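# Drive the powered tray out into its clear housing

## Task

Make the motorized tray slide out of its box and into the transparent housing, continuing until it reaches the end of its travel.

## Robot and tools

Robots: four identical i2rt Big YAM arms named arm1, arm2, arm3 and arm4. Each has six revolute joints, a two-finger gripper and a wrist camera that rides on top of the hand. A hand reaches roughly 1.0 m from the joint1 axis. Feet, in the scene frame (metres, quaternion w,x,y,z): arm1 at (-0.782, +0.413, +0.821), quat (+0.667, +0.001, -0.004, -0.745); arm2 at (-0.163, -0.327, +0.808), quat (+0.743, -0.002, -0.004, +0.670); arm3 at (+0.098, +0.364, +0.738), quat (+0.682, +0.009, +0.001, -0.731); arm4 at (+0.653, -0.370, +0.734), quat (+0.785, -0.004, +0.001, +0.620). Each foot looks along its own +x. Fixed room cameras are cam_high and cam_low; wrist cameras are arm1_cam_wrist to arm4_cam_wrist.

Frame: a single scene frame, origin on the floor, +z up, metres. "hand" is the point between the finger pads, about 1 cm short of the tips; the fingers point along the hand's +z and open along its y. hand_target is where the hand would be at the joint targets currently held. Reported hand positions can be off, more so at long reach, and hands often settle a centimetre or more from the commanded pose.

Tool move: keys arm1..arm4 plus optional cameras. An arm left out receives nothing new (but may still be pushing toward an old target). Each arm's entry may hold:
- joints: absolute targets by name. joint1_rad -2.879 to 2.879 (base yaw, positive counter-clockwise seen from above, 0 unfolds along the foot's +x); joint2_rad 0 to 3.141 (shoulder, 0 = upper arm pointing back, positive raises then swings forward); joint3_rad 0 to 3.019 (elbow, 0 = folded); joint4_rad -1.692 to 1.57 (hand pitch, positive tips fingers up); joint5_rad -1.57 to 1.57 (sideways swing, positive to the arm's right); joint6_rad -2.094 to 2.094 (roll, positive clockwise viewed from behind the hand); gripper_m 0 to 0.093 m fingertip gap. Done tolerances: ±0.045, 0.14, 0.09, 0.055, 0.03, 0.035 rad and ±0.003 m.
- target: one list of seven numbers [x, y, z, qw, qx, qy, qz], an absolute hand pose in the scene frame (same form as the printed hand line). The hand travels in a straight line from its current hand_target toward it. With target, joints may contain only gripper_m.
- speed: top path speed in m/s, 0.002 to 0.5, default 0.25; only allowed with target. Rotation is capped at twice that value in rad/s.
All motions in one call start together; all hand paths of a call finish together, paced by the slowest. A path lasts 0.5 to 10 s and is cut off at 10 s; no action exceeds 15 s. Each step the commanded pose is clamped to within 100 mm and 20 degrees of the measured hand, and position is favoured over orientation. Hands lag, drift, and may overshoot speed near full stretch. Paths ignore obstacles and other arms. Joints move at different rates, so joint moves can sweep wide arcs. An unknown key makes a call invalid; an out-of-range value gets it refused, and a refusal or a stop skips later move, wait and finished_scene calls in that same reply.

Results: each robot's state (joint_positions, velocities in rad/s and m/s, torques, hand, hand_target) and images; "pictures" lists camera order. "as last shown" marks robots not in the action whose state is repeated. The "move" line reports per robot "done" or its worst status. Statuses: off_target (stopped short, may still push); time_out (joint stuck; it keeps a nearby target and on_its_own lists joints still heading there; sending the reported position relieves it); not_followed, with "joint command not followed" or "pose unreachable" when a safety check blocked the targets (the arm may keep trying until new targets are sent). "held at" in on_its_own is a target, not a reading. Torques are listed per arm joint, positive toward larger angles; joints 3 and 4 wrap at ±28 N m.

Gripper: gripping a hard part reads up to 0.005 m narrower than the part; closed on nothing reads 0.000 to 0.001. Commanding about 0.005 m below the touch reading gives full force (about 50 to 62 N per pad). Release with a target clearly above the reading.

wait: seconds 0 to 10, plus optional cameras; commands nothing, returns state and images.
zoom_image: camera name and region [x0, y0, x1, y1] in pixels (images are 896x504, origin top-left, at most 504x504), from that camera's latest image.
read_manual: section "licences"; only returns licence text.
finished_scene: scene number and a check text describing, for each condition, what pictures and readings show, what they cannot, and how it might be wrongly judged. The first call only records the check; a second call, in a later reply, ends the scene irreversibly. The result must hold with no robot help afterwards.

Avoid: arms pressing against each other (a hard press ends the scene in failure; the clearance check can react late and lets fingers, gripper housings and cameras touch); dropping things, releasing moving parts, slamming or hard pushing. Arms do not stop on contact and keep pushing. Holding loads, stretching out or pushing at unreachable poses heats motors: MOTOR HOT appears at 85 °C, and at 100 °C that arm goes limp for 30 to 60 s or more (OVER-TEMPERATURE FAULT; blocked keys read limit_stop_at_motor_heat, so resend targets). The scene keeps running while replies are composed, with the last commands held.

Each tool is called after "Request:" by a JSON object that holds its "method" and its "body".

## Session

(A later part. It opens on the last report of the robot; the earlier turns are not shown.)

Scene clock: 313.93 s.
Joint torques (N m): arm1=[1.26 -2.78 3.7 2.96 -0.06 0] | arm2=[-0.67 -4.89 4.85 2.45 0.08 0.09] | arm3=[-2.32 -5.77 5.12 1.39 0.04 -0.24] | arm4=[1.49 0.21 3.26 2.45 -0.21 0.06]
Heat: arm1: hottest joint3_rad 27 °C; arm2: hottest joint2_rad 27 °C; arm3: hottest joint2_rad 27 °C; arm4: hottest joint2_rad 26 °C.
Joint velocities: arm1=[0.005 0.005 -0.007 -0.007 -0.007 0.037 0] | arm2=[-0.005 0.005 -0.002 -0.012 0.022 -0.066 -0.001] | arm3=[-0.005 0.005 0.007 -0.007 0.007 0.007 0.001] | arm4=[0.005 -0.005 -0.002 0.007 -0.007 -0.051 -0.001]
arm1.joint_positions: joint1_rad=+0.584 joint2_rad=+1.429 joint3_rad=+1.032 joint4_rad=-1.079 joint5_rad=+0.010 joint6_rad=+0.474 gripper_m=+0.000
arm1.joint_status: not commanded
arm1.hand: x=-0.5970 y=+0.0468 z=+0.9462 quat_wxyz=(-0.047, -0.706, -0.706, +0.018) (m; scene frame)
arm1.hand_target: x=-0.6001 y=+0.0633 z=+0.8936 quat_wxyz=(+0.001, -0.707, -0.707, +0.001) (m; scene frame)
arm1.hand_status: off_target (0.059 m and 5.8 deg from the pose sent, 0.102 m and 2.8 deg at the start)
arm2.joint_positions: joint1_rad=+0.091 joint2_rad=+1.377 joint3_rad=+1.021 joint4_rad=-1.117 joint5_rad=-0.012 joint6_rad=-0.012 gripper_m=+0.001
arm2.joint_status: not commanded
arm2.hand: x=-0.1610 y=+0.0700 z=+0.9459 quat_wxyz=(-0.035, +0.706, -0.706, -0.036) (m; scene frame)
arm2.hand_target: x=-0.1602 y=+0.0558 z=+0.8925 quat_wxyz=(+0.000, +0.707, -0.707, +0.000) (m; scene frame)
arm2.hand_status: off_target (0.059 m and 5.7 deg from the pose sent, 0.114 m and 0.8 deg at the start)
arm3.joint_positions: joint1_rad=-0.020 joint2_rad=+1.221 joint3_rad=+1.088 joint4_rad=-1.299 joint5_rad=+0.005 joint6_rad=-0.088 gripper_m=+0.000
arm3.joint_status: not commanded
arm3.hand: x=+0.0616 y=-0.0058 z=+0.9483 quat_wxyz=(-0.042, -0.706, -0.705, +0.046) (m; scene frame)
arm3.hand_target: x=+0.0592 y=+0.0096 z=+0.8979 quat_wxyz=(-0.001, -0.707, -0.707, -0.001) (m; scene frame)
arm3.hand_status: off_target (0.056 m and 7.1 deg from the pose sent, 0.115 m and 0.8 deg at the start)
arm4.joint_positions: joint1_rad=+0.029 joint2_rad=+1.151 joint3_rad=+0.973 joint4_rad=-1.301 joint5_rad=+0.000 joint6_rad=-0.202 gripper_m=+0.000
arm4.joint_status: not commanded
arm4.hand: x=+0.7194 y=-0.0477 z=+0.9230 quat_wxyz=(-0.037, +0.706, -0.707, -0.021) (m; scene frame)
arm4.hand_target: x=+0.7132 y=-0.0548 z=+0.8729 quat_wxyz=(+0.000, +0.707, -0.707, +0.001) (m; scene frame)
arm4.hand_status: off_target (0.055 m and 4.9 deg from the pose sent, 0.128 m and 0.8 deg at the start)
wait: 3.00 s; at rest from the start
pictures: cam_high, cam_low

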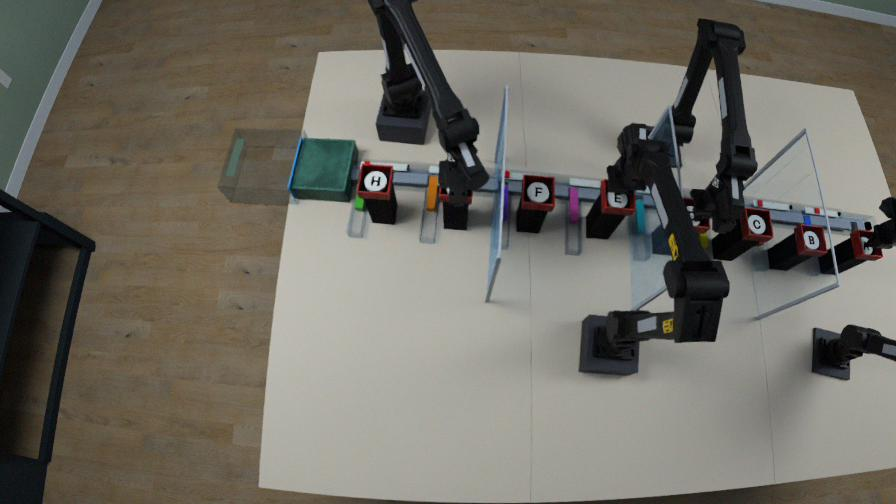

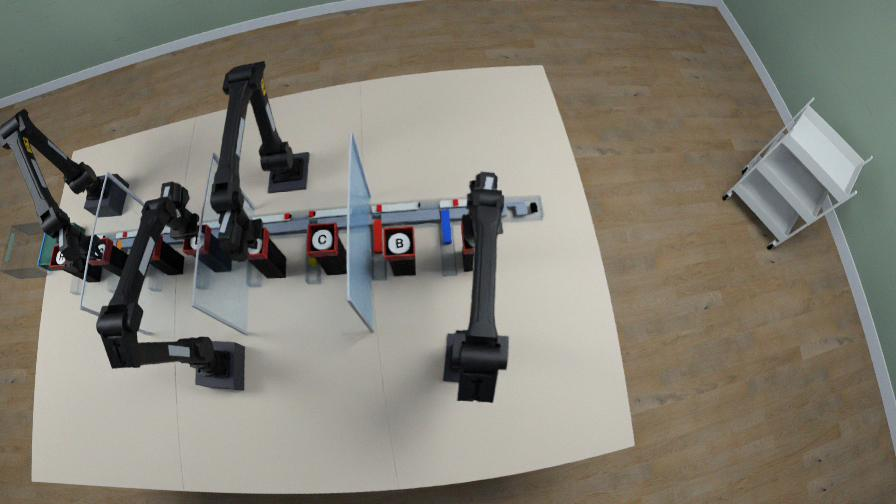

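Request:
{"method": "move", "body": {"arm2": {"target": [-0.165, 0.075, 1.005, 0, 0.7071, -0.7071, 0], "speed": 0.5}, "cameras": []}}

Request:
{"method": "move", "body": {"arm2": {"target": [-0.398, 0.08, 1.005, 0, 0.7071, -0.7071, 0], "speed": 0.5}, "cameras": ["cam_high", "cam_low"]}}

Request:
{"method": "zoom_image", "body": {"camera": "cam_high", "region": [530, 150, 690, 250]}}

Request:
{"method": "zoom_image", "body": {"camera": "cam_low", "region": [200, 180, 360, 300]}}

Scene clock: 316.87 s.
Joint torques (N m): arm1=[1.2 -2.78 3.75 2.97 -0.04 0.01] | arm2=[0.21 -10.7 13.87 -0.5 0.06 0.2] | arm3=[-2.32 -5.83 5.11 1.4 0.05 -0.23] | arm4=[1.44 0.21 3.25 2.45 -0.21 0.06]
Heat: arm1: hottest joint3_rad 27 °C; arm2: hottest joint2_rad 27 °C; arm3: hottest joint2_rad 27 °C; arm4: hottest joint2_rad 26 °C.
move: arm2 off_target
Joint velocities: arm1=[0.005 -0.015 0.002 0.007 0.007 -0.037 0] | arm2=[-0.005 -0.005 -0.017 -0.002 -0.007 -0.066 -0.001] | arm3=[0.005 -0.005 -0.007 0.012 -0.007 -0.051 0.001] | arm4=[-0.015 -0.005 -0.007 -0.022 -0.007 0.022 0.001]
arm1.joint_positions: joint1_rad=+0.584 joint2_rad=+1.429 joint3_rad=+1.032 joint4_rad=-1.079 joint5_rad=+0.010 joint6_rad=+0.474 gripper_m=+0.000
arm1.joint_status: not commanded
arm1.hand: x=-0.5970 y=+0.0468 z=+0.9462 quat_wxyz=(-0.047, -0.706, -0.706, +0.018) (m; scene frame)
arm1.hand_target: x=-0.6001 y=+0.0633 z=+0.8936 quat_wxyz=(+0.001, -0.707, -0.707, +0.001) (m; scene frame)
arm1.hand_status: not commanded
arm2.joint_positions: joint1_rad=+0.091 joint2_rad=+1.384 joint3_rad=+1.174 joint4_rad=-1.368 joint5_rad=-0.012 joint6_rad=-0.011 gripper_m=+0.001
arm2.joint_status: not commanded
arm2.hand: x=-0.1616 y=+0.0625 z=+0.9983 quat_wxyz=(+0.003, +0.707, -0.707, +0.000) (m; scene frame)
arm2.hand_target: x=-0.1650 y=+0.0752 z=+1.0051 quat_wxyz=(+0.000, +0.707, -0.707, -0.001) (m; scene frame)
arm2.hand_status: off_target (0.015 m and 0.3 deg from the pose sent, 0.059 m and 5.7 deg at the start)
arm3.joint_positions: joint1_rad=-0.020 joint2_rad=+1.221 joint3_rad=+1.088 joint4_rad=-1.299 joint5_rad=+0.005 joint6_rad=-0.088 gripper_m=+0.000
arm3.joint_status: not commanded
arm3.hand: x=+0.0616 y=-0.0058 z=+0.9483 quat_wxyz=(-0.042, -0.706, -0.705, +0.046) (m; scene frame)
arm3.hand_target: x=+0.0592 y=+0.0096 z=+0.8979 quat_wxyz=(-0.001, -0.707, -0.707, -0.001) (m; scene frame)
arm3.hand_status: not commanded
arm4.joint_positions: joint1_rad=+0.029 joint2_rad=+1.151 joint3_rad=+0.973 joint4_rad=-1.301 joint5_rad=+0.000 joint6_rad=-0.202 gripper_m=+0.000
arm4.joint_status: not commanded
arm4.hand: x=+0.7194 y=-0.0477 z=+0.9230 quat_wxyz=(-0.037, +0.706, -0.707, -0.021) (m; scene frame)
arm4.hand_target: x=+0.7132 y=-0.0548 z=+0.8729 quat_wxyz=(+0.000, +0.707, -0.707, +0.001) (m; scene frame)
arm4.hand_status: not commanded
pictures: none
No camera images: "cameras" was empty.

Scene clock: 318.67 s.
Joint torques (N m): arm1=[1.32 -2.9 3.78 2.95 -0.05 0.01] | arm2=[-0.73 -14.15 14.01 -0.38 0.14 0.24] | arm3=[-2.26 -5.77 5.12 1.4 0.05 -0.23] | arm4=[1.49 0.21 3.25 2.45 -0.21 0.06]
Heat: arm1: hottest joint3_rad 27 °C; arm2: hottest joint3_rad 28 °C; arm3: hottest joint2_rad 27 °C; arm4: hottest joint2_rad 26 °C.
move: arm2 off_target
Joint velocities: arm1=[0.005 -0.015 -0.002 -0.032 -0.051 0.022 0.001] | arm2=[0.005 -0.005 -0.012 -0.027 -0.081 0.037 0] | arm3=[0.005 0.015 -0.012 0.002 0.081 0.037 0] | arm4=[-0.005 0.005 -0.007 0.012 -0.037 -0.022 -0.001]
arm1, arm3, arm4: as last shown
arm2.joint_positions: joint1_rad=+0.618 joint2_rad=+1.555 joint3_rad=+1.366 joint4_rad=-1.385 joint5_rad=-0.006 joint6_rad=+0.505 gripper_m=+0.001
arm2.joint_status: not commanded
arm2.hand: x=-0.3907 y=+0.0709 z=+0.9989 quat_wxyz=(-0.001, +0.710, -0.704, +0.003) (m; scene frame)
arm2.hand_target: x=-0.3971 y=+0.0830 z=+1.0042 quat_wxyz=(-0.004, +0.707, -0.707, +0.000) (m; scene frame)
arm2.hand_status: off_target (0.013 m and 0.6 deg from the pose sent, 0.237 m and 0.3 deg at the start; pose on its path clipped on 7 of 54 steps)
pictures: cam_high, cam_low

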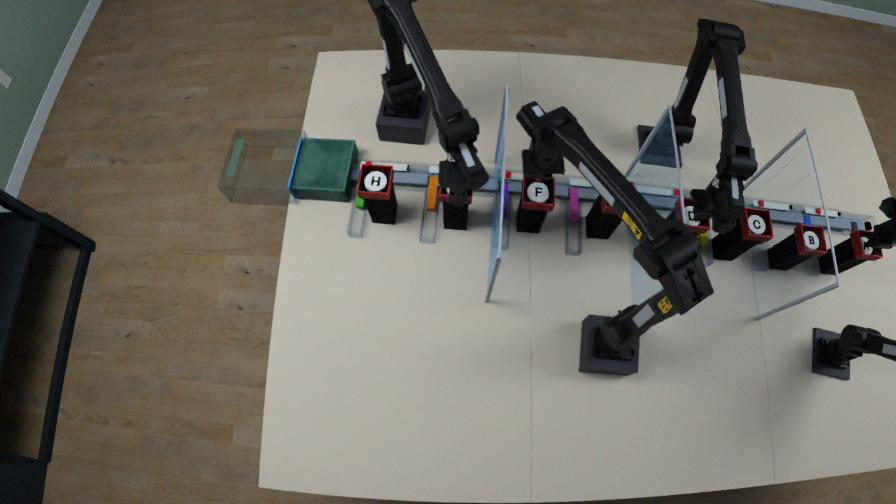

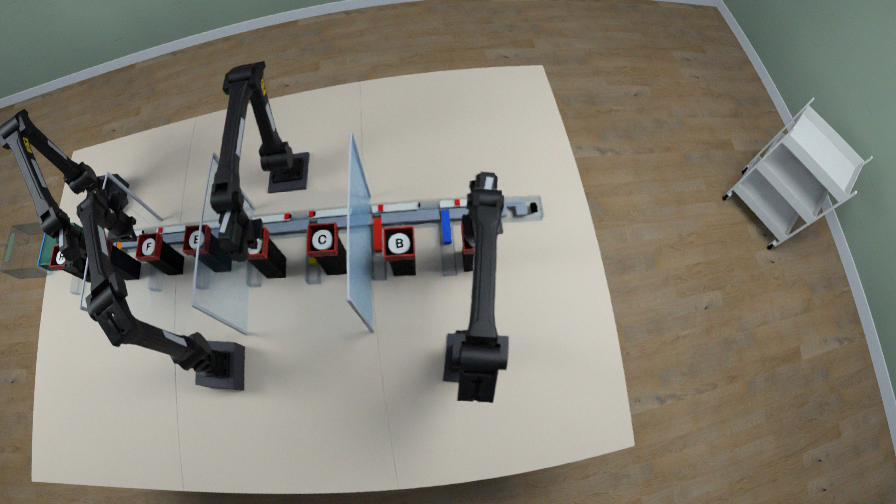

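Scaled by 3.150 from the camera's 896x504 image, which has a finer 1280x720 frame.

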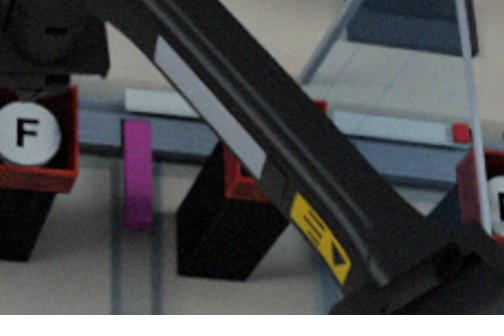

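Scaled by 3.150 from the camera's 896x504 image, which has a finer 1280x720 frame.

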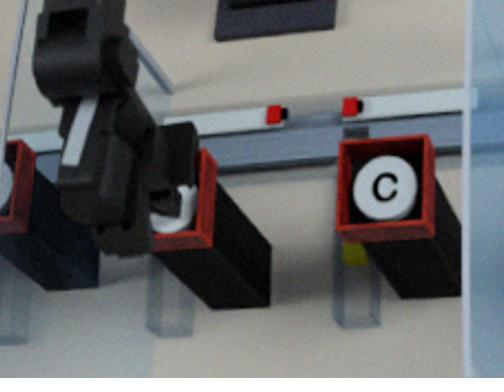

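Request:
{"method": "wait", "body": {"seconds": 10, "cameras": []}}

Request:
{"method": "wait", "body": {"seconds": 10, "cameras": ["cam_high","cam_low"]}}

Request:
{"method": "zoom_image", "body": {"camera": "cam_high", "region": [340, 140, 500, 240]}}

Request:
{"method": "zoom_image", "body": {"camera": "cam_high", "region": [480, 150, 640, 250]}}

Request:
{"method": "zoom_image", "body": {"camera": "cam_low", "region": [350, 180, 510, 280]}}

Request:
{"method": "zoom_image", "body": {"camera": "cam_low", "region": [200, 180, 360, 300]}}

Scene clock: 328.87 s.
Joint torques (N m): arm1=[1.26 -2.84 3.75 2.95 -0.07 0.01] | arm2=[-0.73 -13.92 14.02 -0.42 0.16 0.23] | arm3=[-2.37 -5.83 5.08 1.4 0.05 -0.22] | arm4=[1.49 0.21 3.25 2.45 -0.21 0.06]
Heat: arm1: hottest joint3_rad 27 °C; arm2: hottest joint3_rad 29 °C; arm3: hottest joint2_rad 27 °C; arm4: hottest joint2_rad 26 °C.
Joint velocities: arm1=[-0.005 -0.005 -0.012 0.002 -0.037 0.007 -0.001] | arm2=[0.015 -0.015 0.002 -0.002 -0.051 -0.022 -0.001] | arm3=[-0.024 -0.005 -0.012 0.002 -0.037 0.007 -0.001] | arm4=[-0.015 -0.005 0.002 -0.002 -0.037 0.022 0.001]
arm1.joint_positions: joint1_rad=+0.584 joint2_rad=+1.429 joint3_rad=+1.032 joint4_rad=-1.079 joint5_rad=+0.010 joint6_rad=+0.474 gripper_m=+0.000
arm1.joint_status: not commanded
arm1.hand: x=-0.5970 y=+0.0468 z=+0.9462 quat_wxyz=(-0.047, -0.706, -0.706, +0.018) (m; scene frame)
arm1.hand_target: x=-0.6001 y=+0.0633 z=+0.8936 quat_wxyz=(+0.001, -0.707, -0.707, +0.001) (m; scene frame)
arm1.hand_status: not commanded
arm2.joint_positions: joint1_rad=+0.618 joint2_rad=+1.555 joint3_rad=+1.366 joint4_rad=-1.385 joint5_rad=-0.005 joint6_rad=+0.506 gripper_m=+0.001
arm2.joint_status: not commanded
arm2.hand: x=-0.3906 y=+0.0710 z=+0.9989 quat_wxyz=(-0.001, +0.710, -0.704, +0.003) (m; scene frame)
arm2.hand_target: x=-0.3971 y=+0.0830 z=+1.0042 quat_wxyz=(-0.004, +0.707, -0.707, +0.000) (m; scene frame)
arm2.hand_status: off_target (0.013 m and 0.6 deg from the pose sent, 0.237 m and 0.3 deg at the start; pose on its path clipped on 7 of 54 steps)
arm3.joint_positions: joint1_rad=-0.020 joint2_rad=+1.221 joint3_rad=+1.088 joint4_rad=-1.299 joint5_rad=+0.005 joint6_rad=-0.088 gripper_m=+0.000
arm3.joint_status: not commanded
arm3.hand: x=+0.0616 y=-0.0058 z=+0.9483 quat_wxyz=(-0.042, -0.706, -0.705, +0.046) (m; scene frame)
arm3.hand_target: x=+0.0592 y=+0.0096 z=+0.8979 quat_wxyz=(-0.001, -0.707, -0.707, -0.001) (m; scene frame)
arm3.hand_status: not commanded
arm4.joint_positions: joint1_rad=+0.029 joint2_rad=+1.151 joint3_rad=+0.973 joint4_rad=-1.301 joint5_rad=+0.000 joint6_rad=-0.202 gripper_m=+0.000
arm4.joint_status: not commanded
arm4.hand: x=+0.7194 y=-0.0477 z=+0.9230 quat_wxyz=(-0.037, +0.706, -0.707, -0.021) (m; scene frame)
arm4.hand_target: x=+0.7132 y=-0.0548 z=+0.8729 quat_wxyz=(+0.000, +0.707, -0.707, +0.001) (m; scene frame)
arm4.hand_status: not commanded
wait: 10.00 s; at rest by 0.07 s
pictures: none
No camera images: "cameras" was empty.

Scene clock: 338.87 s.
Joint torques (N m): arm1=[1.26 -2.84 3.74 2.99 -0.05 -0.01] | arm2=[-0.38 -14.04 14.15 -0.44 0.15 0.22] | arm3=[-2.43 -5.71 5.11 1.42 0.05 -0.23] | arm4=[1.44 0.26 3.25 2.45 -0.21 0.06]
Heat: arm1: hottest joint3_rad 27 °C; arm2: hottest joint3_rad 30 °C; arm3: hottest joint2_rad 27 °C; arm4: hottest joint2_rad 26 °C.
Joint velocities: arm1=[-0.024 -0.005 -0.007 -0.002 -0.081 -0.037 -0.001] | arm2=[0.005 -0.015 -0.002 0.007 0.007 -0.022 0] | arm3=[-0.015 -0.015 0.002 -0.007 -0.022 -0.066 0] | arm4=[-0.005 -0.005 -0.002 -0.002 0.022 -0.007 0]
arm1.joint_positions: joint1_rad=+0.584 joint2_rad=+1.429 joint3_rad=+1.032 joint4_rad=-1.079 joint5_rad=+0.010 joint6_rad=+0.474 gripper_m=+0.000
arm1.joint_status: not commanded
arm1.hand: x=-0.5970 y=+0.0468 z=+0.9462 quat_wxyz=(-0.047, -0.706, -0.706, +0.018) (m; scene frame)
arm1.hand_target: x=-0.6001 y=+0.0633 z=+0.8936 quat_wxyz=(+0.001, -0.707, -0.707, +0.001) (m; scene frame)
arm1.hand_status: not commanded
arm2.joint_positions: joint1_rad=+0.618 joint2_rad=+1.555 joint3_rad=+1.366 joint4_rad=-1.385 joint5_rad=-0.005 joint6_rad=+0.506 gripper_m=+0.001
arm2.joint_status: not commanded
arm2.hand: x=-0.3906 y=+0.0710 z=+0.9989 quat_wxyz=(-0.001, +0.710, -0.704, +0.003) (m; scene frame)
arm2.hand_target: x=-0.3971 y=+0.0830 z=+1.0042 quat_wxyz=(-0.004, +0.707, -0.707, +0.000) (m; scene frame)
arm2.hand_status: off_target (0.013 m and 0.6 deg from the pose sent, 0.237 m and 0.3 deg at the start; pose on its path clipped on 7 of 54 steps)
arm3.joint_positions: joint1_rad=-0.020 joint2_rad=+1.221 joint3_rad=+1.088 joint4_rad=-1.299 joint5_rad=+0.005 joint6_rad=-0.088 gripper_m=+0.000
arm3.joint_status: not commanded
arm3.hand: x=+0.0616 y=-0.0058 z=+0.9483 quat_wxyz=(-0.042, -0.706, -0.705, +0.046) (m; scene frame)
arm3.hand_target: x=+0.0592 y=+0.0096 z=+0.8979 quat_wxyz=(-0.001, -0.707, -0.707, -0.001) (m; scene frame)
arm3.hand_status: not commanded
arm4.joint_positions: joint1_rad=+0.029 joint2_rad=+1.151 joint3_rad=+0.973 joint4_rad=-1.301 joint5_rad=+0.000 joint6_rad=-0.202 gripper_m=+0.000
arm4.joint_status: not commanded
arm4.hand: x=+0.7194 y=-0.0477 z=+0.9230 quat_wxyz=(-0.037, +0.706, -0.707, -0.021) (m; scene frame)
arm4.hand_target: x=+0.7132 y=-0.0548 z=+0.8729 quat_wxyz=(+0.000, +0.707, -0.707, +0.001) (m; scene frame)
arm4.hand_status: not commanded
wait: 10.00 s; at rest by 0.27 s
pictures: cam_high, cam_low

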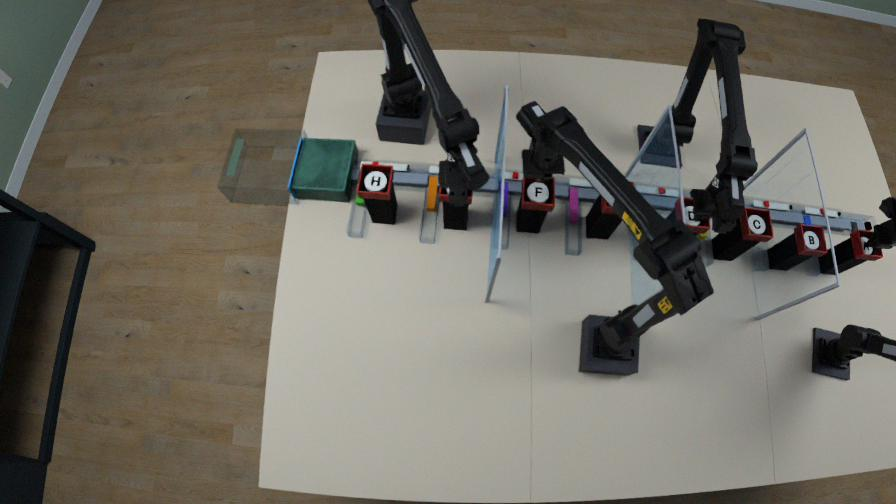

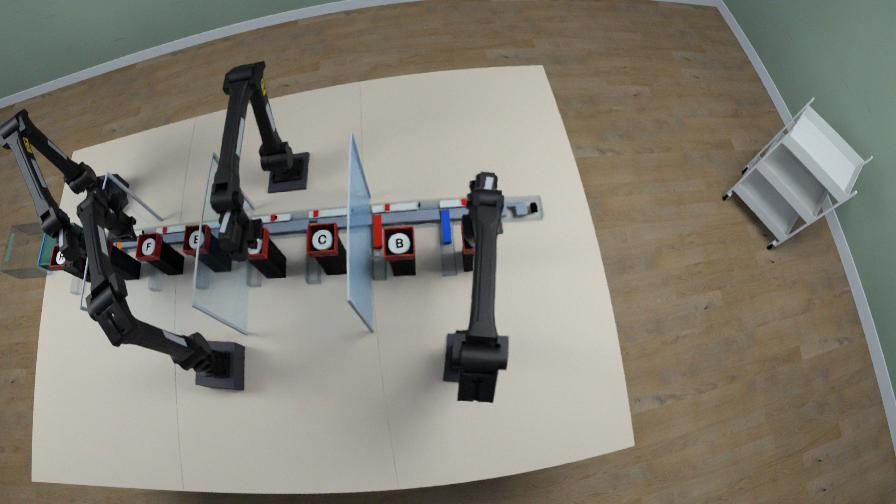

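Scaled by 3.150 from the camera's 896x504 image, which has a finer 1280x720 frame.

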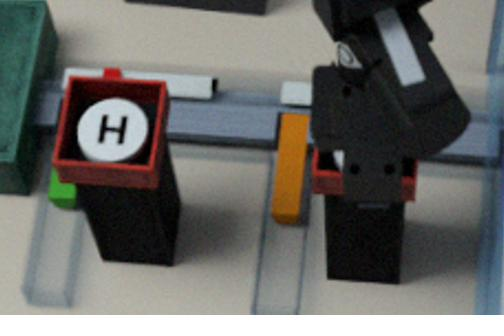

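Scaled by 3.150 from the camera's 896x504 image, which has a finer 1280x720 frame.

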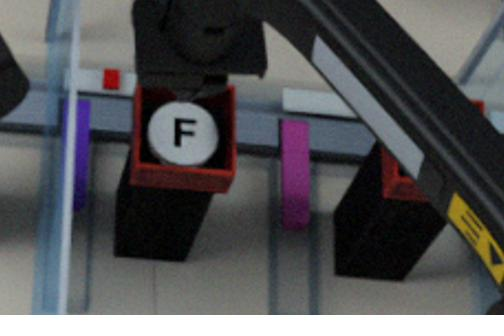

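Scaled by 3.150 from the camera's 896x504 image, which has a finer 1280x720 frame.

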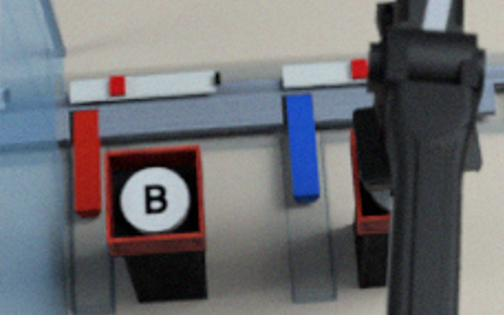

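Scaled by 3.150 from the camera's 896x504 image, which has a finer 1280x720 frame.

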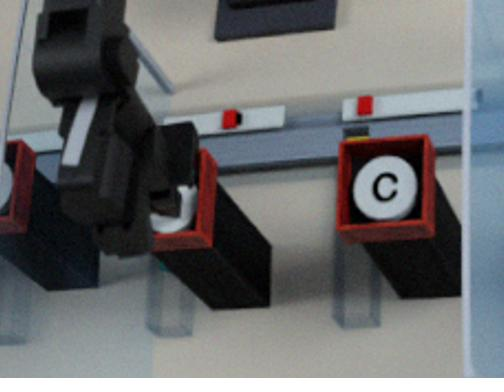

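Request:
{"method": "move", "body": {"arm2": {"target": [-0.385, 0.062, 0.869, 0, 0.7071, -0.7071, 0], "speed": 0.33}, "cameras": []}}

Request:
{"method": "wait", "body": {"seconds": 10, "cameras": ["cam_high","cam_low"]}}

Request:
{"method": "zoom_image", "body": {"camera": "cam_high", "region": [560, 150, 720, 250]}}

Request:
{"method": "zoom_image", "body": {"camera": "cam_low", "region": [200, 180, 360, 300]}}

Scene clock: 340.77 s.
Joint torques (N m): arm1=[1.26 -2.73 3.78 2.92 -0.04 0.01] | arm2=[-0.32 -8.82 5.5 2.17 -0.16 0.19] | arm3=[-2.26 -5.71 5.09 1.42 0.05 -0.23] | arm4=[1.49 0.26 3.23 2.44 -0.21 0.06]
Heat: arm1: hottest joint3_rad 27 °C; arm2: hottest joint3_rad 30 °C; arm3: hottest joint2_rad 27 °C; arm4: hottest joint2_rad 26 °C.
move: arm2 off_target
Joint velocities: arm1=[-0.015 -0.005 0.012 0.002 0.037 -0.022 -0.001] | arm2=[-0.024 -0.005 -0.007 -0.002 0.066 0.007 0] | arm3=[-0.015 0.005 -0.007 -0.007 0.066 -0.007 -0.001] | arm4=[-0.015 -0.015 -0.002 0.002 0.037 -0.037 0]
arm1, arm3, arm4: as last shown
arm2.joint_positions: joint1_rad=+0.618 joint2_rad=+1.545 joint3_rad=+1.151 joint4_rad=-1.086 joint5_rad=-0.006 joint6_rad=+0.506 gripper_m=+0.001
arm2.joint_status: not commanded
arm2.hand: x=-0.3885 y=+0.0683 z=+0.9257 quat_wxyz=(-0.014, +0.710, -0.703, -0.042) (m; scene frame)
arm2.hand_target: x=-0.3821 y=+0.0566 z=+0.8735 quat_wxyz=(+0.000, +0.707, -0.707, +0.000) (m; scene frame)
arm2.hand_status: off_target (0.057 m and 5.1 deg from the pose sent, 0.130 m and 0.6 deg at the start)
pictures: none
No camera images: "cameras" was empty.

Scene clock: 350.77 s.
Joint torques (N m): arm1=[1.32 -2.9 3.71 2.99 -0.04 0.02] | arm2=[-0.38 -8.7 5.42 2.24 -0.14 0.17] | arm3=[-2.26 -5.83 5.11 1.43 0.04 -0.23] | arm4=[1.49 0.21 3.25 2.45 -0.21 0.06]
Heat: arm1: hottest joint3_rad 27 °C; arm2: hottest joint3_rad 30 °C; arm3: hottest joint2_rad 27 °C; arm4: hottest joint2_rad 26 °C.
Joint velocities: arm1=[-0.015 -0.005 0.002 0.007 -0.037 0.022 0] | arm2=[-0.005 0.005 0.002 -0.012 0.022 -0.037 0.001] | arm3=[-0.005 -0.005 -0.002 -0.007 -0.066 -0.022 0.001] | arm4=[-0.005 -0.005 -0.012 -0.007 0.037 -0.007 0]
arm1.joint_positions: joint1_rad=+0.584 joint2_rad=+1.429 joint3_rad=+1.032 joint4_rad=-1.079 joint5_rad=+0.010 joint6_rad=+0.474 gripper_m=+0.000
arm1.joint_status: not commanded
arm1.hand: x=-0.5970 y=+0.0468 z=+0.9462 quat_wxyz=(-0.047, -0.706, -0.706, +0.018) (m; scene frame)
arm1.hand_target: x=-0.6001 y=+0.0633 z=+0.8936 quat_wxyz=(+0.001, -0.707, -0.707, +0.001) (m; scene frame)
arm1.hand_status: not commanded
arm2.joint_positions: joint1_rad=+0.618 joint2_rad=+1.545 joint3_rad=+1.151 joint4_rad=-1.085 joint5_rad=-0.006 joint6_rad=+0.506 gripper_m=+0.001
arm2.joint_status: not commanded
arm2.hand: x=-0.3884 y=+0.0683 z=+0.9257 quat_wxyz=(-0.014, +0.709, -0.703, -0.042) (m; scene frame)
arm2.hand_target: x=-0.3821 y=+0.0566 z=+0.8735 quat_wxyz=(+0.000, +0.707, -0.707, +0.000) (m; scene frame)
arm2.hand_status: off_target (0.057 m and 5.1 deg from the pose sent, 0.130 m and 0.6 deg at the start)
arm3.joint_positions: joint1_rad=-0.020 joint2_rad=+1.221 joint3_rad=+1.088 joint4_rad=-1.299 joint5_rad=+0.005 joint6_rad=-0.088 gripper_m=+0.000
arm3.joint_status: not commanded
arm3.hand: x=+0.0616 y=-0.0058 z=+0.9483 quat_wxyz=(-0.042, -0.706, -0.705, +0.046) (m; scene frame)
arm3.hand_target: x=+0.0592 y=+0.0096 z=+0.8979 quat_wxyz=(-0.001, -0.707, -0.707, -0.001) (m; scene frame)
arm3.hand_status: not commanded
arm4.joint_positions: joint1_rad=+0.029 joint2_rad=+1.151 joint3_rad=+0.973 joint4_rad=-1.301 joint5_rad=+0.000 joint6_rad=-0.202 gripper_m=+0.000
arm4.joint_status: not commanded
arm4.hand: x=+0.7194 y=-0.0477 z=+0.9230 quat_wxyz=(-0.037, +0.706, -0.707, -0.021) (m; scene frame)
arm4.hand_target: x=+0.7132 y=-0.0548 z=+0.8729 quat_wxyz=(+0.000, +0.707, -0.707, +0.001) (m; scene frame)
arm4.hand_status: not commanded
wait: 10.00 s; at rest by 0.27 s
pictures: cam_high, cam_low

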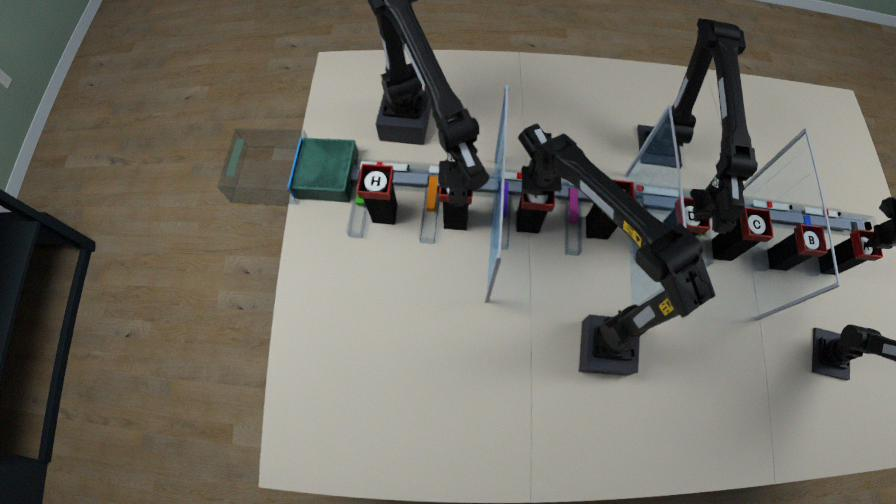

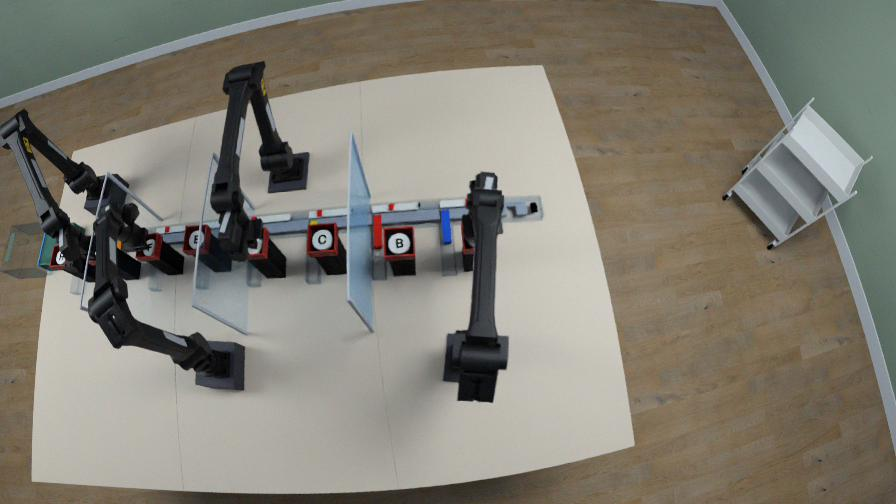

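Scaled by 3.150 from the camera's 896x504 image, which has a finer 1280x720 frame.

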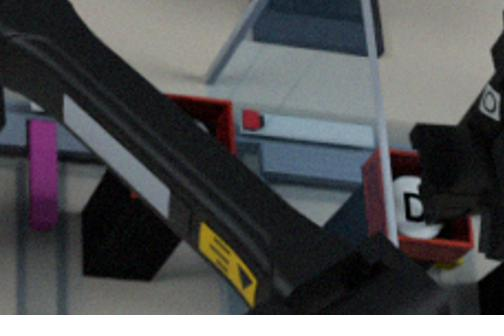

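Scaled by 3.150 from the camera's 896x504 image, which has a finer 1280x720 frame.

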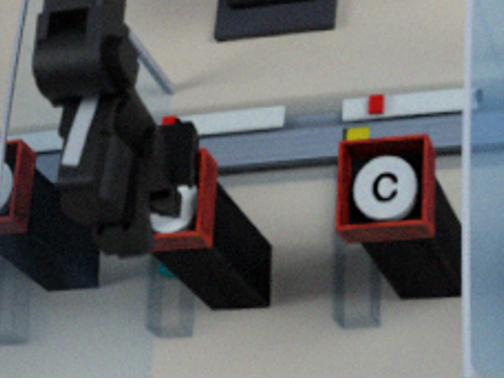

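Request:
{"method": "wait", "body": {"seconds": 10, "cameras": []}}

Request:
{"method": "wait", "body": {"seconds": 10, "cameras": ["cam_high","cam_low"]}}

Request:
{"method": "zoom_image", "body": {"camera": "cam_high", "region": [340, 140, 500, 240]}}

Request:
{"method": "zoom_image", "body": {"camera": "cam_low", "region": [350, 180, 510, 280]}}

Request:
{"method": "zoom_image", "body": {"camera": "cam_low", "region": [200, 180, 360, 300]}}

Request:
{"method": "zoom_image", "body": {"camera": "cam_low", "region": [60, 200, 220, 300]}}

Scene clock: 361.10 s.
Joint torques (N m): arm1=[1.2 -2.9 3.75 2.95 -0.05 0.01] | arm2=[-0.32 -8.59 5.48 2.21 -0.16 0.2] | arm3=[-2.2 -5.89 5.14 1.43 0.04 -0.23] | arm4=[1.49 0.26 3.25 2.44 -0.21 0.06]
Heat: arm1: hottest joint3_rad 27 °C; arm2: hottest joint3_rad 29 °C; arm3: hottest joint2_rad 27 °C; arm4: hottest joint2_rad 26 °C.
Joint velocities: arm1=[0.015 -0.005 -0.007 0.007 0.022 0.022 0] | arm2=[0.005 0.005 -0.007 0.027 -0.022 0.022 0] | arm3=[-0.024 0.005 -0.002 0.017 -0.007 -0.007 -0.001] | arm4=[-0.005 -0.015 -0.022 0.002 0.037 -0.007 0.001]
arm1.joint_positions: joint1_rad=+0.584 joint2_rad=+1.429 joint3_rad=+1.032 joint4_rad=-1.079 joint5_rad=+0.010 joint6_rad=+0.474 gripper_m=+0.000
arm1.joint_status: not commanded
arm1.hand: x=-0.5970 y=+0.0468 z=+0.9462 quat_wxyz=(-0.047, -0.706, -0.706, +0.018) (m; scene frame)
arm1.hand_target: x=-0.6001 y=+0.0633 z=+0.8936 quat_wxyz=(+0.001, -0.707, -0.707, +0.001) (m; scene frame)
arm1.hand_status: not commanded
arm2.joint_positions: joint1_rad=+0.618 joint2_rad=+1.545 joint3_rad=+1.151 joint4_rad=-1.085 joint5_rad=-0.006 joint6_rad=+0.506 gripper_m=+0.001
arm2.joint_status: not commanded
arm2.hand: x=-0.3884 y=+0.0683 z=+0.9257 quat_wxyz=(-0.014, +0.709, -0.703, -0.042) (m; scene frame)
arm2.hand_target: x=-0.3821 y=+0.0566 z=+0.8735 quat_wxyz=(+0.000, +0.707, -0.707, +0.000) (m; scene frame)
arm2.hand_status: off_target (0.057 m and 5.1 deg from the pose sent, 0.130 m and 0.6 deg at the start)
arm3.joint_positions: joint1_rad=-0.020 joint2_rad=+1.221 joint3_rad=+1.088 joint4_rad=-1.299 joint5_rad=+0.005 joint6_rad=-0.088 gripper_m=+0.000
arm3.joint_status: not commanded
arm3.hand: x=+0.0616 y=-0.0058 z=+0.9483 quat_wxyz=(-0.042, -0.706, -0.705, +0.046) (m; scene frame)
arm3.hand_target: x=+0.0592 y=+0.0096 z=+0.8979 quat_wxyz=(-0.001, -0.707, -0.707, -0.001) (m; scene frame)
arm3.hand_status: not commanded
arm4.joint_positions: joint1_rad=+0.029 joint2_rad=+1.151 joint3_rad=+0.973 joint4_rad=-1.301 joint5_rad=+0.000 joint6_rad=-0.202 gripper_m=+0.000
arm4.joint_status: not commanded
arm4.hand: x=+0.7194 y=-0.0477 z=+0.9230 quat_wxyz=(-0.037, +0.706, -0.707, -0.021) (m; scene frame)
arm4.hand_target: x=+0.7132 y=-0.0548 z=+0.8729 quat_wxyz=(+0.000, +0.707, -0.707, +0.001) (m; scene frame)
arm4.hand_status: not commanded
wait: 10.00 s; at rest from the start
pictures: none
No camera images: "cameras" was empty.

Scene clock: 371.10 s.
Joint torques (N m): arm1=[1.38 -2.78 3.73 2.97 -0.04 0.01] | arm2=[0.03 -8.47 5.48 2.18 -0.14 0.17] | arm3=[-2.37 -5.89 5.09 1.42 0.05 -0.22] | arm4=[1.44 0.26 3.26 2.45 -0.21 0.06]
Heat: arm1: hottest joint3_rad 27 °C; arm2: hottest joint3_rad 29 °C; arm3: hottest joint2_rad 27 °C; arm4: hottest joint2_rad 26 °C.
Joint velocities: arm1=[-0.005 -0.005 0.012 0.002 0.051 0.037 0] | arm2=[-0.005 -0.005 0.007 0.002 -0.037 -0.022 -0.002] | arm3=[-0.005 -0.015 -0.007 0.007 -0.022 -0.066 0] | arm4=[-0.015 -0.015 -0.002 -0.012 -0.007 0.007 0]
arm1.joint_positions: joint1_rad=+0.584 joint2_rad=+1.429 joint3_rad=+1.032 joint4_rad=-1.079 joint5_rad=+0.010 joint6_rad=+0.474 gripper_m=+0.000
arm1.joint_status: not commanded
arm1.hand: x=-0.5970 y=+0.0468 z=+0.9462 quat_wxyz=(-0.047, -0.706, -0.706, +0.018) (m; scene frame)
arm1.hand_target: x=-0.6001 y=+0.0633 z=+0.8936 quat_wxyz=(+0.001, -0.707, -0.707, +0.001) (m; scene frame)
arm1.hand_status: not commanded
arm2.joint_positions: joint1_rad=+0.618 joint2_rad=+1.545 joint3_rad=+1.151 joint4_rad=-1.085 joint5_rad=-0.006 joint6_rad=+0.506 gripper_m=+0.001
arm2.joint_status: not commanded
arm2.hand: x=-0.3884 y=+0.0683 z=+0.9257 quat_wxyz=(-0.014, +0.709, -0.703, -0.042) (m; scene frame)
arm2.hand_target: x=-0.3821 y=+0.0566 z=+0.8735 quat_wxyz=(+0.000, +0.707, -0.707, +0.000) (m; scene frame)
arm2.hand_status: off_target (0.057 m and 5.1 deg from the pose sent, 0.130 m and 0.6 deg at the start)
arm3.joint_positions: joint1_rad=-0.020 joint2_rad=+1.221 joint3_rad=+1.088 joint4_rad=-1.299 joint5_rad=+0.005 joint6_rad=-0.088 gripper_m=+0.000
arm3.joint_status: not commanded
arm3.hand: x=+0.0616 y=-0.0058 z=+0.9483 quat_wxyz=(-0.042, -0.706, -0.705, +0.046) (m; scene frame)
arm3.hand_target: x=+0.0592 y=+0.0096 z=+0.8979 quat_wxyz=(-0.001, -0.707, -0.707, -0.001) (m; scene frame)
arm3.hand_status: not commanded
arm4.joint_positions: joint1_rad=+0.029 joint2_rad=+1.151 joint3_rad=+0.973 joint4_rad=-1.301 joint5_rad=+0.000 joint6_rad=-0.202 gripper_m=+0.000
arm4.joint_status: not commanded
arm4.hand: x=+0.7194 y=-0.0477 z=+0.9230 quat_wxyz=(-0.037, +0.706, -0.707, -0.021) (m; scene frame)
arm4.hand_target: x=+0.7132 y=-0.0548 z=+0.8729 quat_wxyz=(+0.000, +0.707, -0.707, +0.001) (m; scene frame)
arm4.hand_status: not commanded
wait: 10.00 s; at rest by 0.27 s
pictures: cam_high, cam_low

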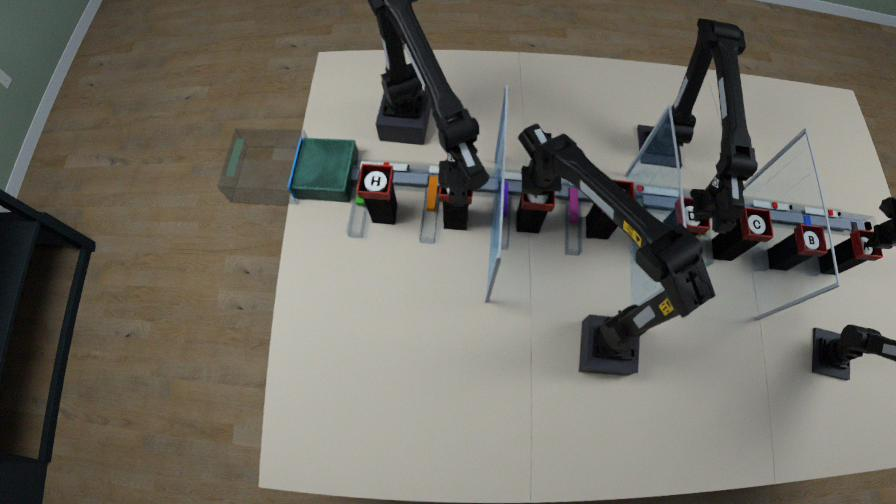

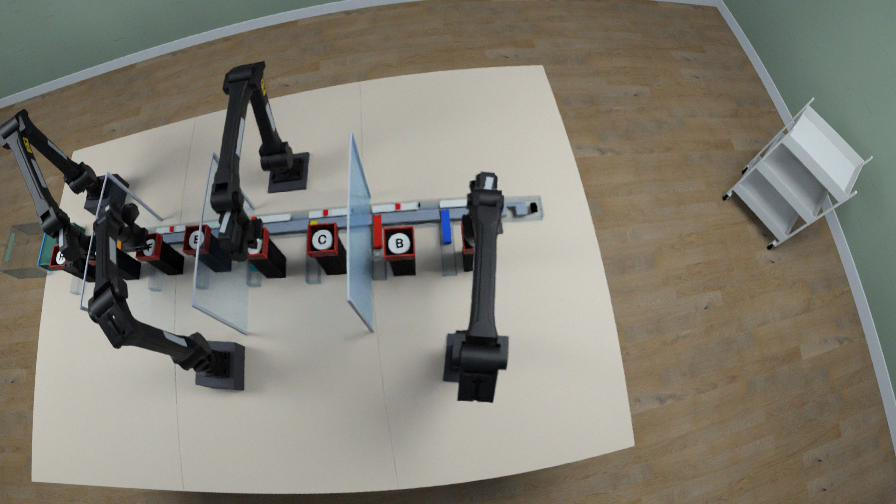

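Scaled by 3.150 from the camera's 896x504 image, which has a finer 1280x720 frame.

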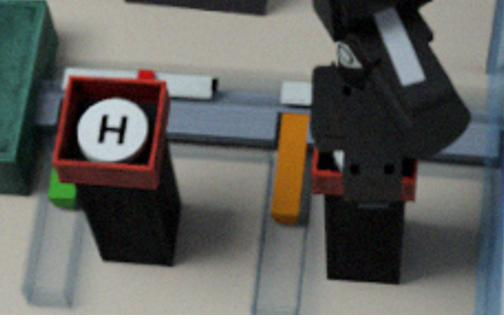

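Scaled by 3.150 from the camera's 896x504 image, which has a finer 1280x720 frame.

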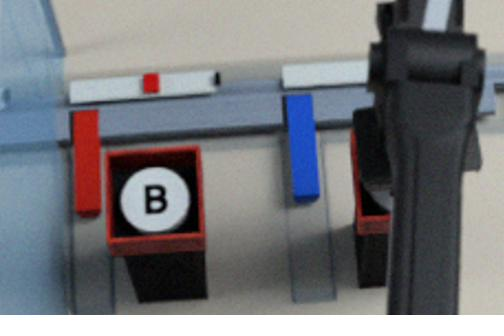

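Scaled by 3.150 from the camera's 896x504 image, which has a finer 1280x720 frame.

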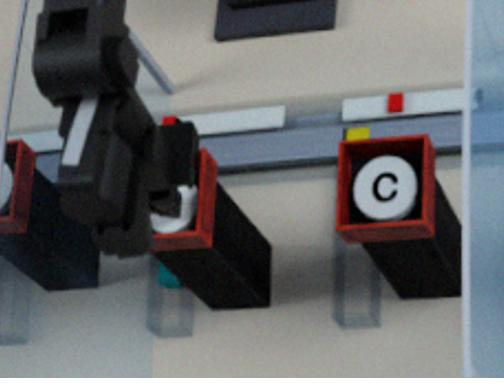

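Scaled by 3.150 from the camera's 896x504 image, which has a finer 1280x720 frame.

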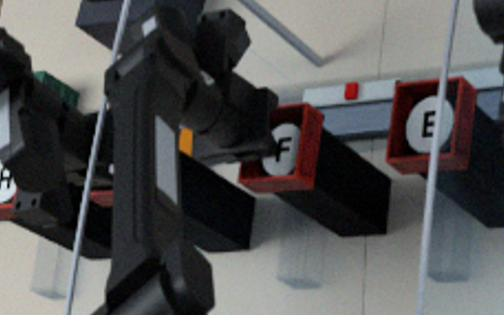

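Request:
{"method": "wait", "body": {"seconds": 10, "cameras": []}}

Request:
{"method": "wait", "body": {"seconds": 10, "cameras": []}}

Request:
{"method": "wait", "body": {"seconds": 10, "cameras": ["cam_high","cam_low"]}}

Request:
{"method": "zoom_image", "body": {"camera": "cam_high", "region": [340, 140, 500, 240]}}

Request:
{"method": "zoom_image", "body": {"camera": "cam_low", "region": [350, 180, 510, 280]}}

Request:
{"method": "zoom_image", "body": {"camera": "cam_low", "region": [200, 180, 360, 300]}}

Request:
{"method": "zoom_image", "body": {"camera": "cam_high", "region": [480, 150, 640, 250]}}

Scene clock: 381.40 s.
Joint torques (N m): arm1=[1.14 -2.9 3.77 2.96 -0.05 -0.01] | arm2=[-0.73 -8.47 5.52 2.18 -0.14 0.19] | arm3=[-2.32 -5.71 5.11 1.44 0.05 -0.22] | arm4=[1.44 0.21 3.25 2.44 -0.21 0.06]
Heat: arm1: hottest joint3_rad 27 °C; arm2: hottest joint3_rad 29 °C; arm3: hottest joint2_rad 27 °C; arm4: hottest joint2_rad 26 °C.
Joint velocities: arm1=[-0.005 -0.005 -0.007 -0.002 0.022 -0.037 0] | arm2=[-0.005 -0.005 -0.002 -0.002 0.007 -0.007 0] | arm3=[-0.005 -0.015 -0.007 -0.007 0.007 0.007 -0.001] | arm4=[-0.005 -0.005 -0.022 -0.017 -0.037 -0.022 0]
arm1.joint_positions: joint1_rad=+0.584 joint2_rad=+1.429 joint3_rad=+1.032 joint4_rad=-1.079 joint5_rad=+0.010 joint6_rad=+0.474 gripper_m=+0.000
arm1.joint_status: not commanded
arm1.hand: x=-0.5970 y=+0.0468 z=+0.9462 quat_wxyz=(-0.047, -0.706, -0.706, +0.018) (m; scene frame)
arm1.hand_target: x=-0.6001 y=+0.0633 z=+0.8936 quat_wxyz=(+0.001, -0.707, -0.707, +0.001) (m; scene frame)
arm1.hand_status: not commanded
arm2.joint_positions: joint1_rad=+0.618 joint2_rad=+1.545 joint3_rad=+1.151 joint4_rad=-1.085 joint5_rad=-0.006 joint6_rad=+0.506 gripper_m=+0.001
arm2.joint_status: not commanded
arm2.hand: x=-0.3884 y=+0.0683 z=+0.9257 quat_wxyz=(-0.014, +0.709, -0.703, -0.042) (m; scene frame)
arm2.hand_target: x=-0.3821 y=+0.0566 z=+0.8735 quat_wxyz=(+0.000, +0.707, -0.707, +0.000) (m; scene frame)
arm2.hand_status: off_target (0.057 m and 5.1 deg from the pose sent, 0.130 m and 0.6 deg at the start)
arm3.joint_positions: joint1_rad=-0.020 joint2_rad=+1.221 joint3_rad=+1.088 joint4_rad=-1.299 joint5_rad=+0.005 joint6_rad=-0.088 gripper_m=+0.000
arm3.joint_status: not commanded
arm3.hand: x=+0.0616 y=-0.0058 z=+0.9483 quat_wxyz=(-0.042, -0.706, -0.705, +0.046) (m; scene frame)
arm3.hand_target: x=+0.0592 y=+0.0096 z=+0.8979 quat_wxyz=(-0.001, -0.707, -0.707, -0.001) (m; scene frame)
arm3.hand_status: not commanded
arm4.joint_positions: joint1_rad=+0.029 joint2_rad=+1.151 joint3_rad=+0.973 joint4_rad=-1.301 joint5_rad=+0.000 joint6_rad=-0.202 gripper_m=+0.000
arm4.joint_status: not commanded
arm4.hand: x=+0.7194 y=-0.0477 z=+0.9230 quat_wxyz=(-0.037, +0.706, -0.707, -0.021) (m; scene frame)
arm4.hand_target: x=+0.7132 y=-0.0548 z=+0.8729 quat_wxyz=(+0.000, +0.707, -0.707, +0.001) (m; scene frame)
arm4.hand_status: not commanded
wait: 10.00 s; at rest from the start
pictures: none
No camera images: "cameras" was empty.

Scene clock: 391.40 s.
Joint torques (N m): arm1=[1.38 -2.84 3.77 2.93 -0.07 0.01] | arm2=[-0.32 -8.64 5.42 2.21 -0.15 0.2] | arm3=[-2.32 -5.83 5.09 1.42 0.05 -0.23] | arm4=[1.49 0.26 3.25 2.44 -0.21 0.06]
Heat: arm1: hottest joint3_rad 27 °C; arm2: hottest joint3_rad 29 °C; arm3: hottest joint2_rad 27 °C; arm4: hottest joint2_rad 26 °C.
Joint velocities: arm1=[-0.005 0.005 -0.002 -0.017 0.037 -0.007 -0.001] | arm2=[0.024 -0.024 -0.007 0.007 -0.066 0.007 -0.001] | arm3=[-0.015 -0.015 -0.012 -0.002 -0.037 0.022 0] | arm4=[-0.005 -0.005 -0.017 -0.007 -0.007 -0.022 0]
arm1.joint_positions: joint1_rad=+0.584 joint2_rad=+1.429 joint3_rad=+1.032 joint4_rad=-1.079 joint5_rad=+0.010 joint6_rad=+0.474 gripper_m=+0.000
arm1.joint_status: not commanded
arm1.hand: x=-0.5970 y=+0.0468 z=+0.9462 quat_wxyz=(-0.047, -0.706, -0.706, +0.018) (m; scene frame)
arm1.hand_target: x=-0.6001 y=+0.0633 z=+0.8936 quat_wxyz=(+0.001, -0.707, -0.707, +0.001) (m; scene frame)
arm1.hand_status: not commanded
arm2.joint_positions: joint1_rad=+0.618 joint2_rad=+1.545 joint3_rad=+1.151 joint4_rad=-1.085 joint5_rad=-0.006 joint6_rad=+0.506 gripper_m=+0.001
arm2.joint_status: not commanded
arm2.hand: x=-0.3884 y=+0.0683 z=+0.9257 quat_wxyz=(-0.014, +0.709, -0.703, -0.042) (m; scene frame)
arm2.hand_target: x=-0.3821 y=+0.0566 z=+0.8735 quat_wxyz=(+0.000, +0.707, -0.707, +0.000) (m; scene frame)
arm2.hand_status: off_target (0.057 m and 5.1 deg from the pose sent, 0.130 m and 0.6 deg at the start)
arm3.joint_positions: joint1_rad=-0.020 joint2_rad=+1.221 joint3_rad=+1.088 joint4_rad=-1.299 joint5_rad=+0.005 joint6_rad=-0.088 gripper_m=+0.000
arm3.joint_status: not commanded
arm3.hand: x=+0.0616 y=-0.0058 z=+0.9483 quat_wxyz=(-0.042, -0.706, -0.705, +0.046) (m; scene frame)
arm3.hand_target: x=+0.0592 y=+0.0096 z=+0.8979 quat_wxyz=(-0.001, -0.707, -0.707, -0.001) (m; scene frame)
arm3.hand_status: not commanded
arm4.joint_positions: joint1_rad=+0.029 joint2_rad=+1.151 joint3_rad=+0.973 joint4_rad=-1.301 joint5_rad=+0.000 joint6_rad=-0.202 gripper_m=+0.000
arm4.joint_status: not commanded
arm4.hand: x=+0.7194 y=-0.0477 z=+0.9230 quat_wxyz=(-0.037, +0.706, -0.707, -0.021) (m; scene frame)
arm4.hand_target: x=+0.7132 y=-0.0548 z=+0.8729 quat_wxyz=(+0.000, +0.707, -0.707, +0.001) (m; scene frame)
arm4.hand_status: not commanded
wait: 10.00 s; at rest by 0.27 s
pictures: none
No camera images: "cameras" was empty.

Scene clock: 401.40 s.
Joint torques (N m): arm1=[1.38 -2.73 3.73 2.93 -0.05 0.01] | arm2=[-0.21 -8.59 5.48 2.21 -0.13 0.19] | arm3=[-2.2 -5.83 5.11 1.42 0.05 -0.22] | arm4=[1.49 0.15 3.26 2.45 -0.21 0.06]
Heat: arm1: hottest joint3_rad 27 °C; arm2: hottest joint3_rad 28 °C; arm3: hottest joint2_rad 27 °C; arm4: hottest joint2_rad 26 °C.
Joint velocities: arm1=[-0.015 0.005 0.012 -0.007 -0.095 0.022 0.001] | arm2=[-0.005 -0.015 -0.007 -0.027 -0.051 -0.007 -0.001] | arm3=[-0.015 -0.015 0.002 -0.012 0.051 -0.022 0] | arm4=[-0.005 -0.005 -0.012 0.007 -0.037 -0.007 0]
arm1.joint_positions: joint1_rad=+0.584 joint2_rad=+1.429 joint3_rad=+1.032 joint4_rad=-1.079 joint5_rad=+0.010 joint6_rad=+0.474 gripper_m=+0.000
arm1.joint_status: not commanded
arm1.hand: x=-0.5970 y=+0.0468 z=+0.9462 quat_wxyz=(-0.047, -0.706, -0.706, +0.018) (m; scene frame)
arm1.hand_target: x=-0.6001 y=+0.0633 z=+0.8936 quat_wxyz=(+0.001, -0.707, -0.707, +0.001) (m; scene frame)
arm1.hand_status: not commanded
arm2.joint_positions: joint1_rad=+0.618 joint2_rad=+1.545 joint3_rad=+1.151 joint4_rad=-1.085 joint5_rad=-0.006 joint6_rad=+0.506 gripper_m=+0.001
arm2.joint_status: not commanded
arm2.hand: x=-0.3884 y=+0.0683 z=+0.9257 quat_wxyz=(-0.014, +0.709, -0.703, -0.042) (m; scene frame)
arm2.hand_target: x=-0.3821 y=+0.0566 z=+0.8735 quat_wxyz=(+0.000, +0.707, -0.707, +0.000) (m; scene frame)
arm2.hand_status: off_target (0.057 m and 5.1 deg from the pose sent, 0.130 m and 0.6 deg at the start)
arm3.joint_positions: joint1_rad=-0.020 joint2_rad=+1.221 joint3_rad=+1.088 joint4_rad=-1.299 joint5_rad=+0.005 joint6_rad=-0.088 gripper_m=+0.000
arm3.joint_status: not commanded
arm3.hand: x=+0.0616 y=-0.0058 z=+0.9483 quat_wxyz=(-0.042, -0.706, -0.705, +0.046) (m; scene frame)
arm3.hand_target: x=+0.0592 y=+0.0096 z=+0.8979 quat_wxyz=(-0.001, -0.707, -0.707, -0.001) (m; scene frame)
arm3.hand_status: not commanded
arm4.joint_positions: joint1_rad=+0.029 joint2_rad=+1.151 joint3_rad=+0.973 joint4_rad=-1.301 joint5_rad=+0.000 joint6_rad=-0.202 gripper_m=+0.000
arm4.joint_status: not commanded
arm4.hand: x=+0.7194 y=-0.0477 z=+0.9230 quat_wxyz=(-0.037, +0.706, -0.707, -0.021) (m; scene frame)
arm4.hand_target: x=+0.7132 y=-0.0548 z=+0.8729 quat_wxyz=(+0.000, +0.707, -0.707, +0.001) (m; scene frame)
arm4.hand_status: not commanded
wait: 10.00 s; at rest by 0.27 s
pictures: cam_high, cam_low

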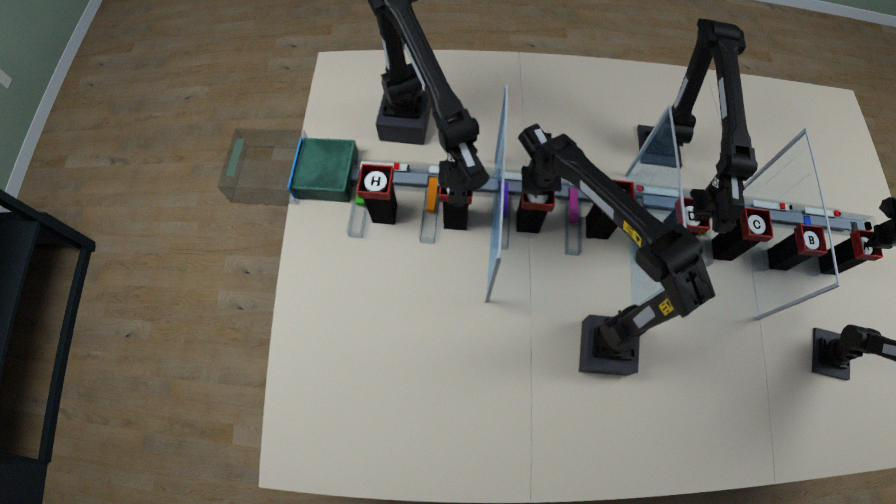

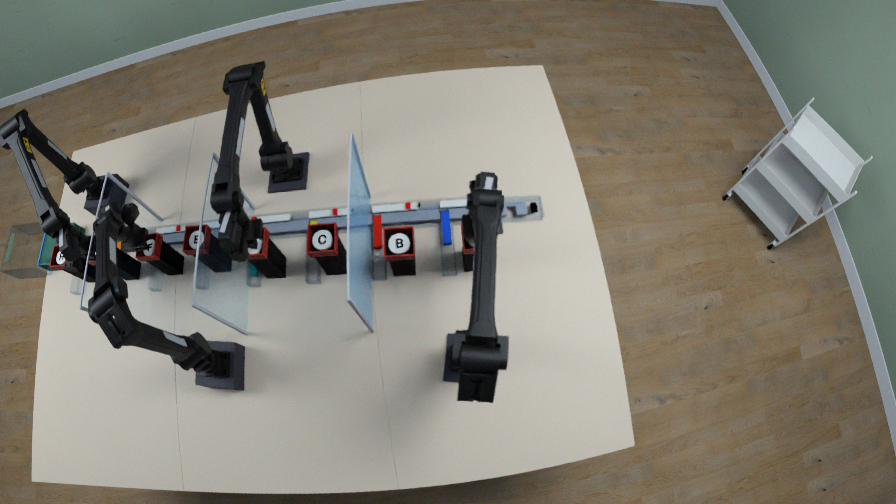

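Scaled by 3.150 from the camera's 896x504 image, which has a finer 1280x720 frame.

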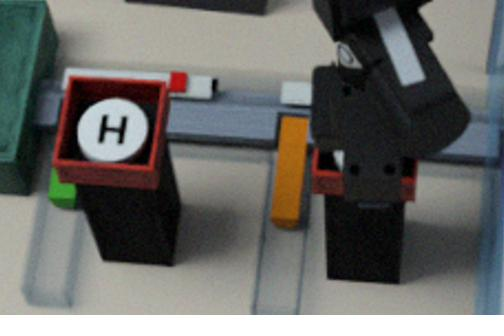

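Scaled by 3.150 from the camera's 896x504 image, which has a finer 1280x720 frame.

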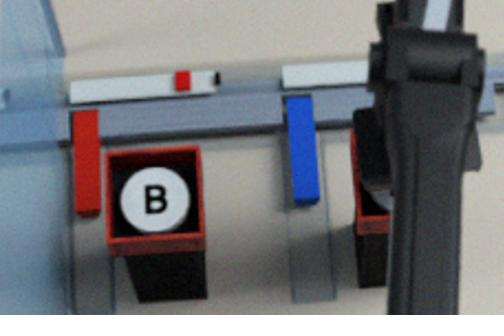

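Scaled by 3.150 from the camera's 896x504 image, which has a finer 1280x720 frame.

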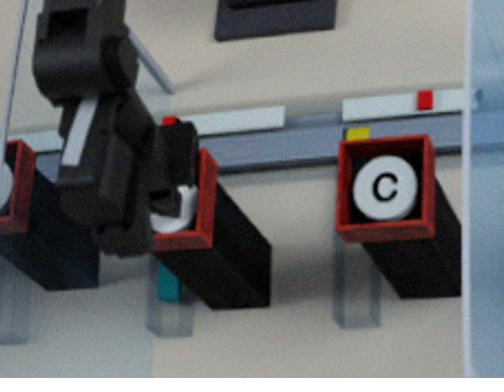

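Scaled by 3.150 from the camera's 896x504 image, which has a finer 1280x720 frame.

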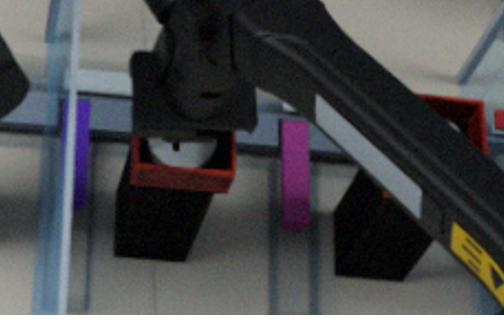

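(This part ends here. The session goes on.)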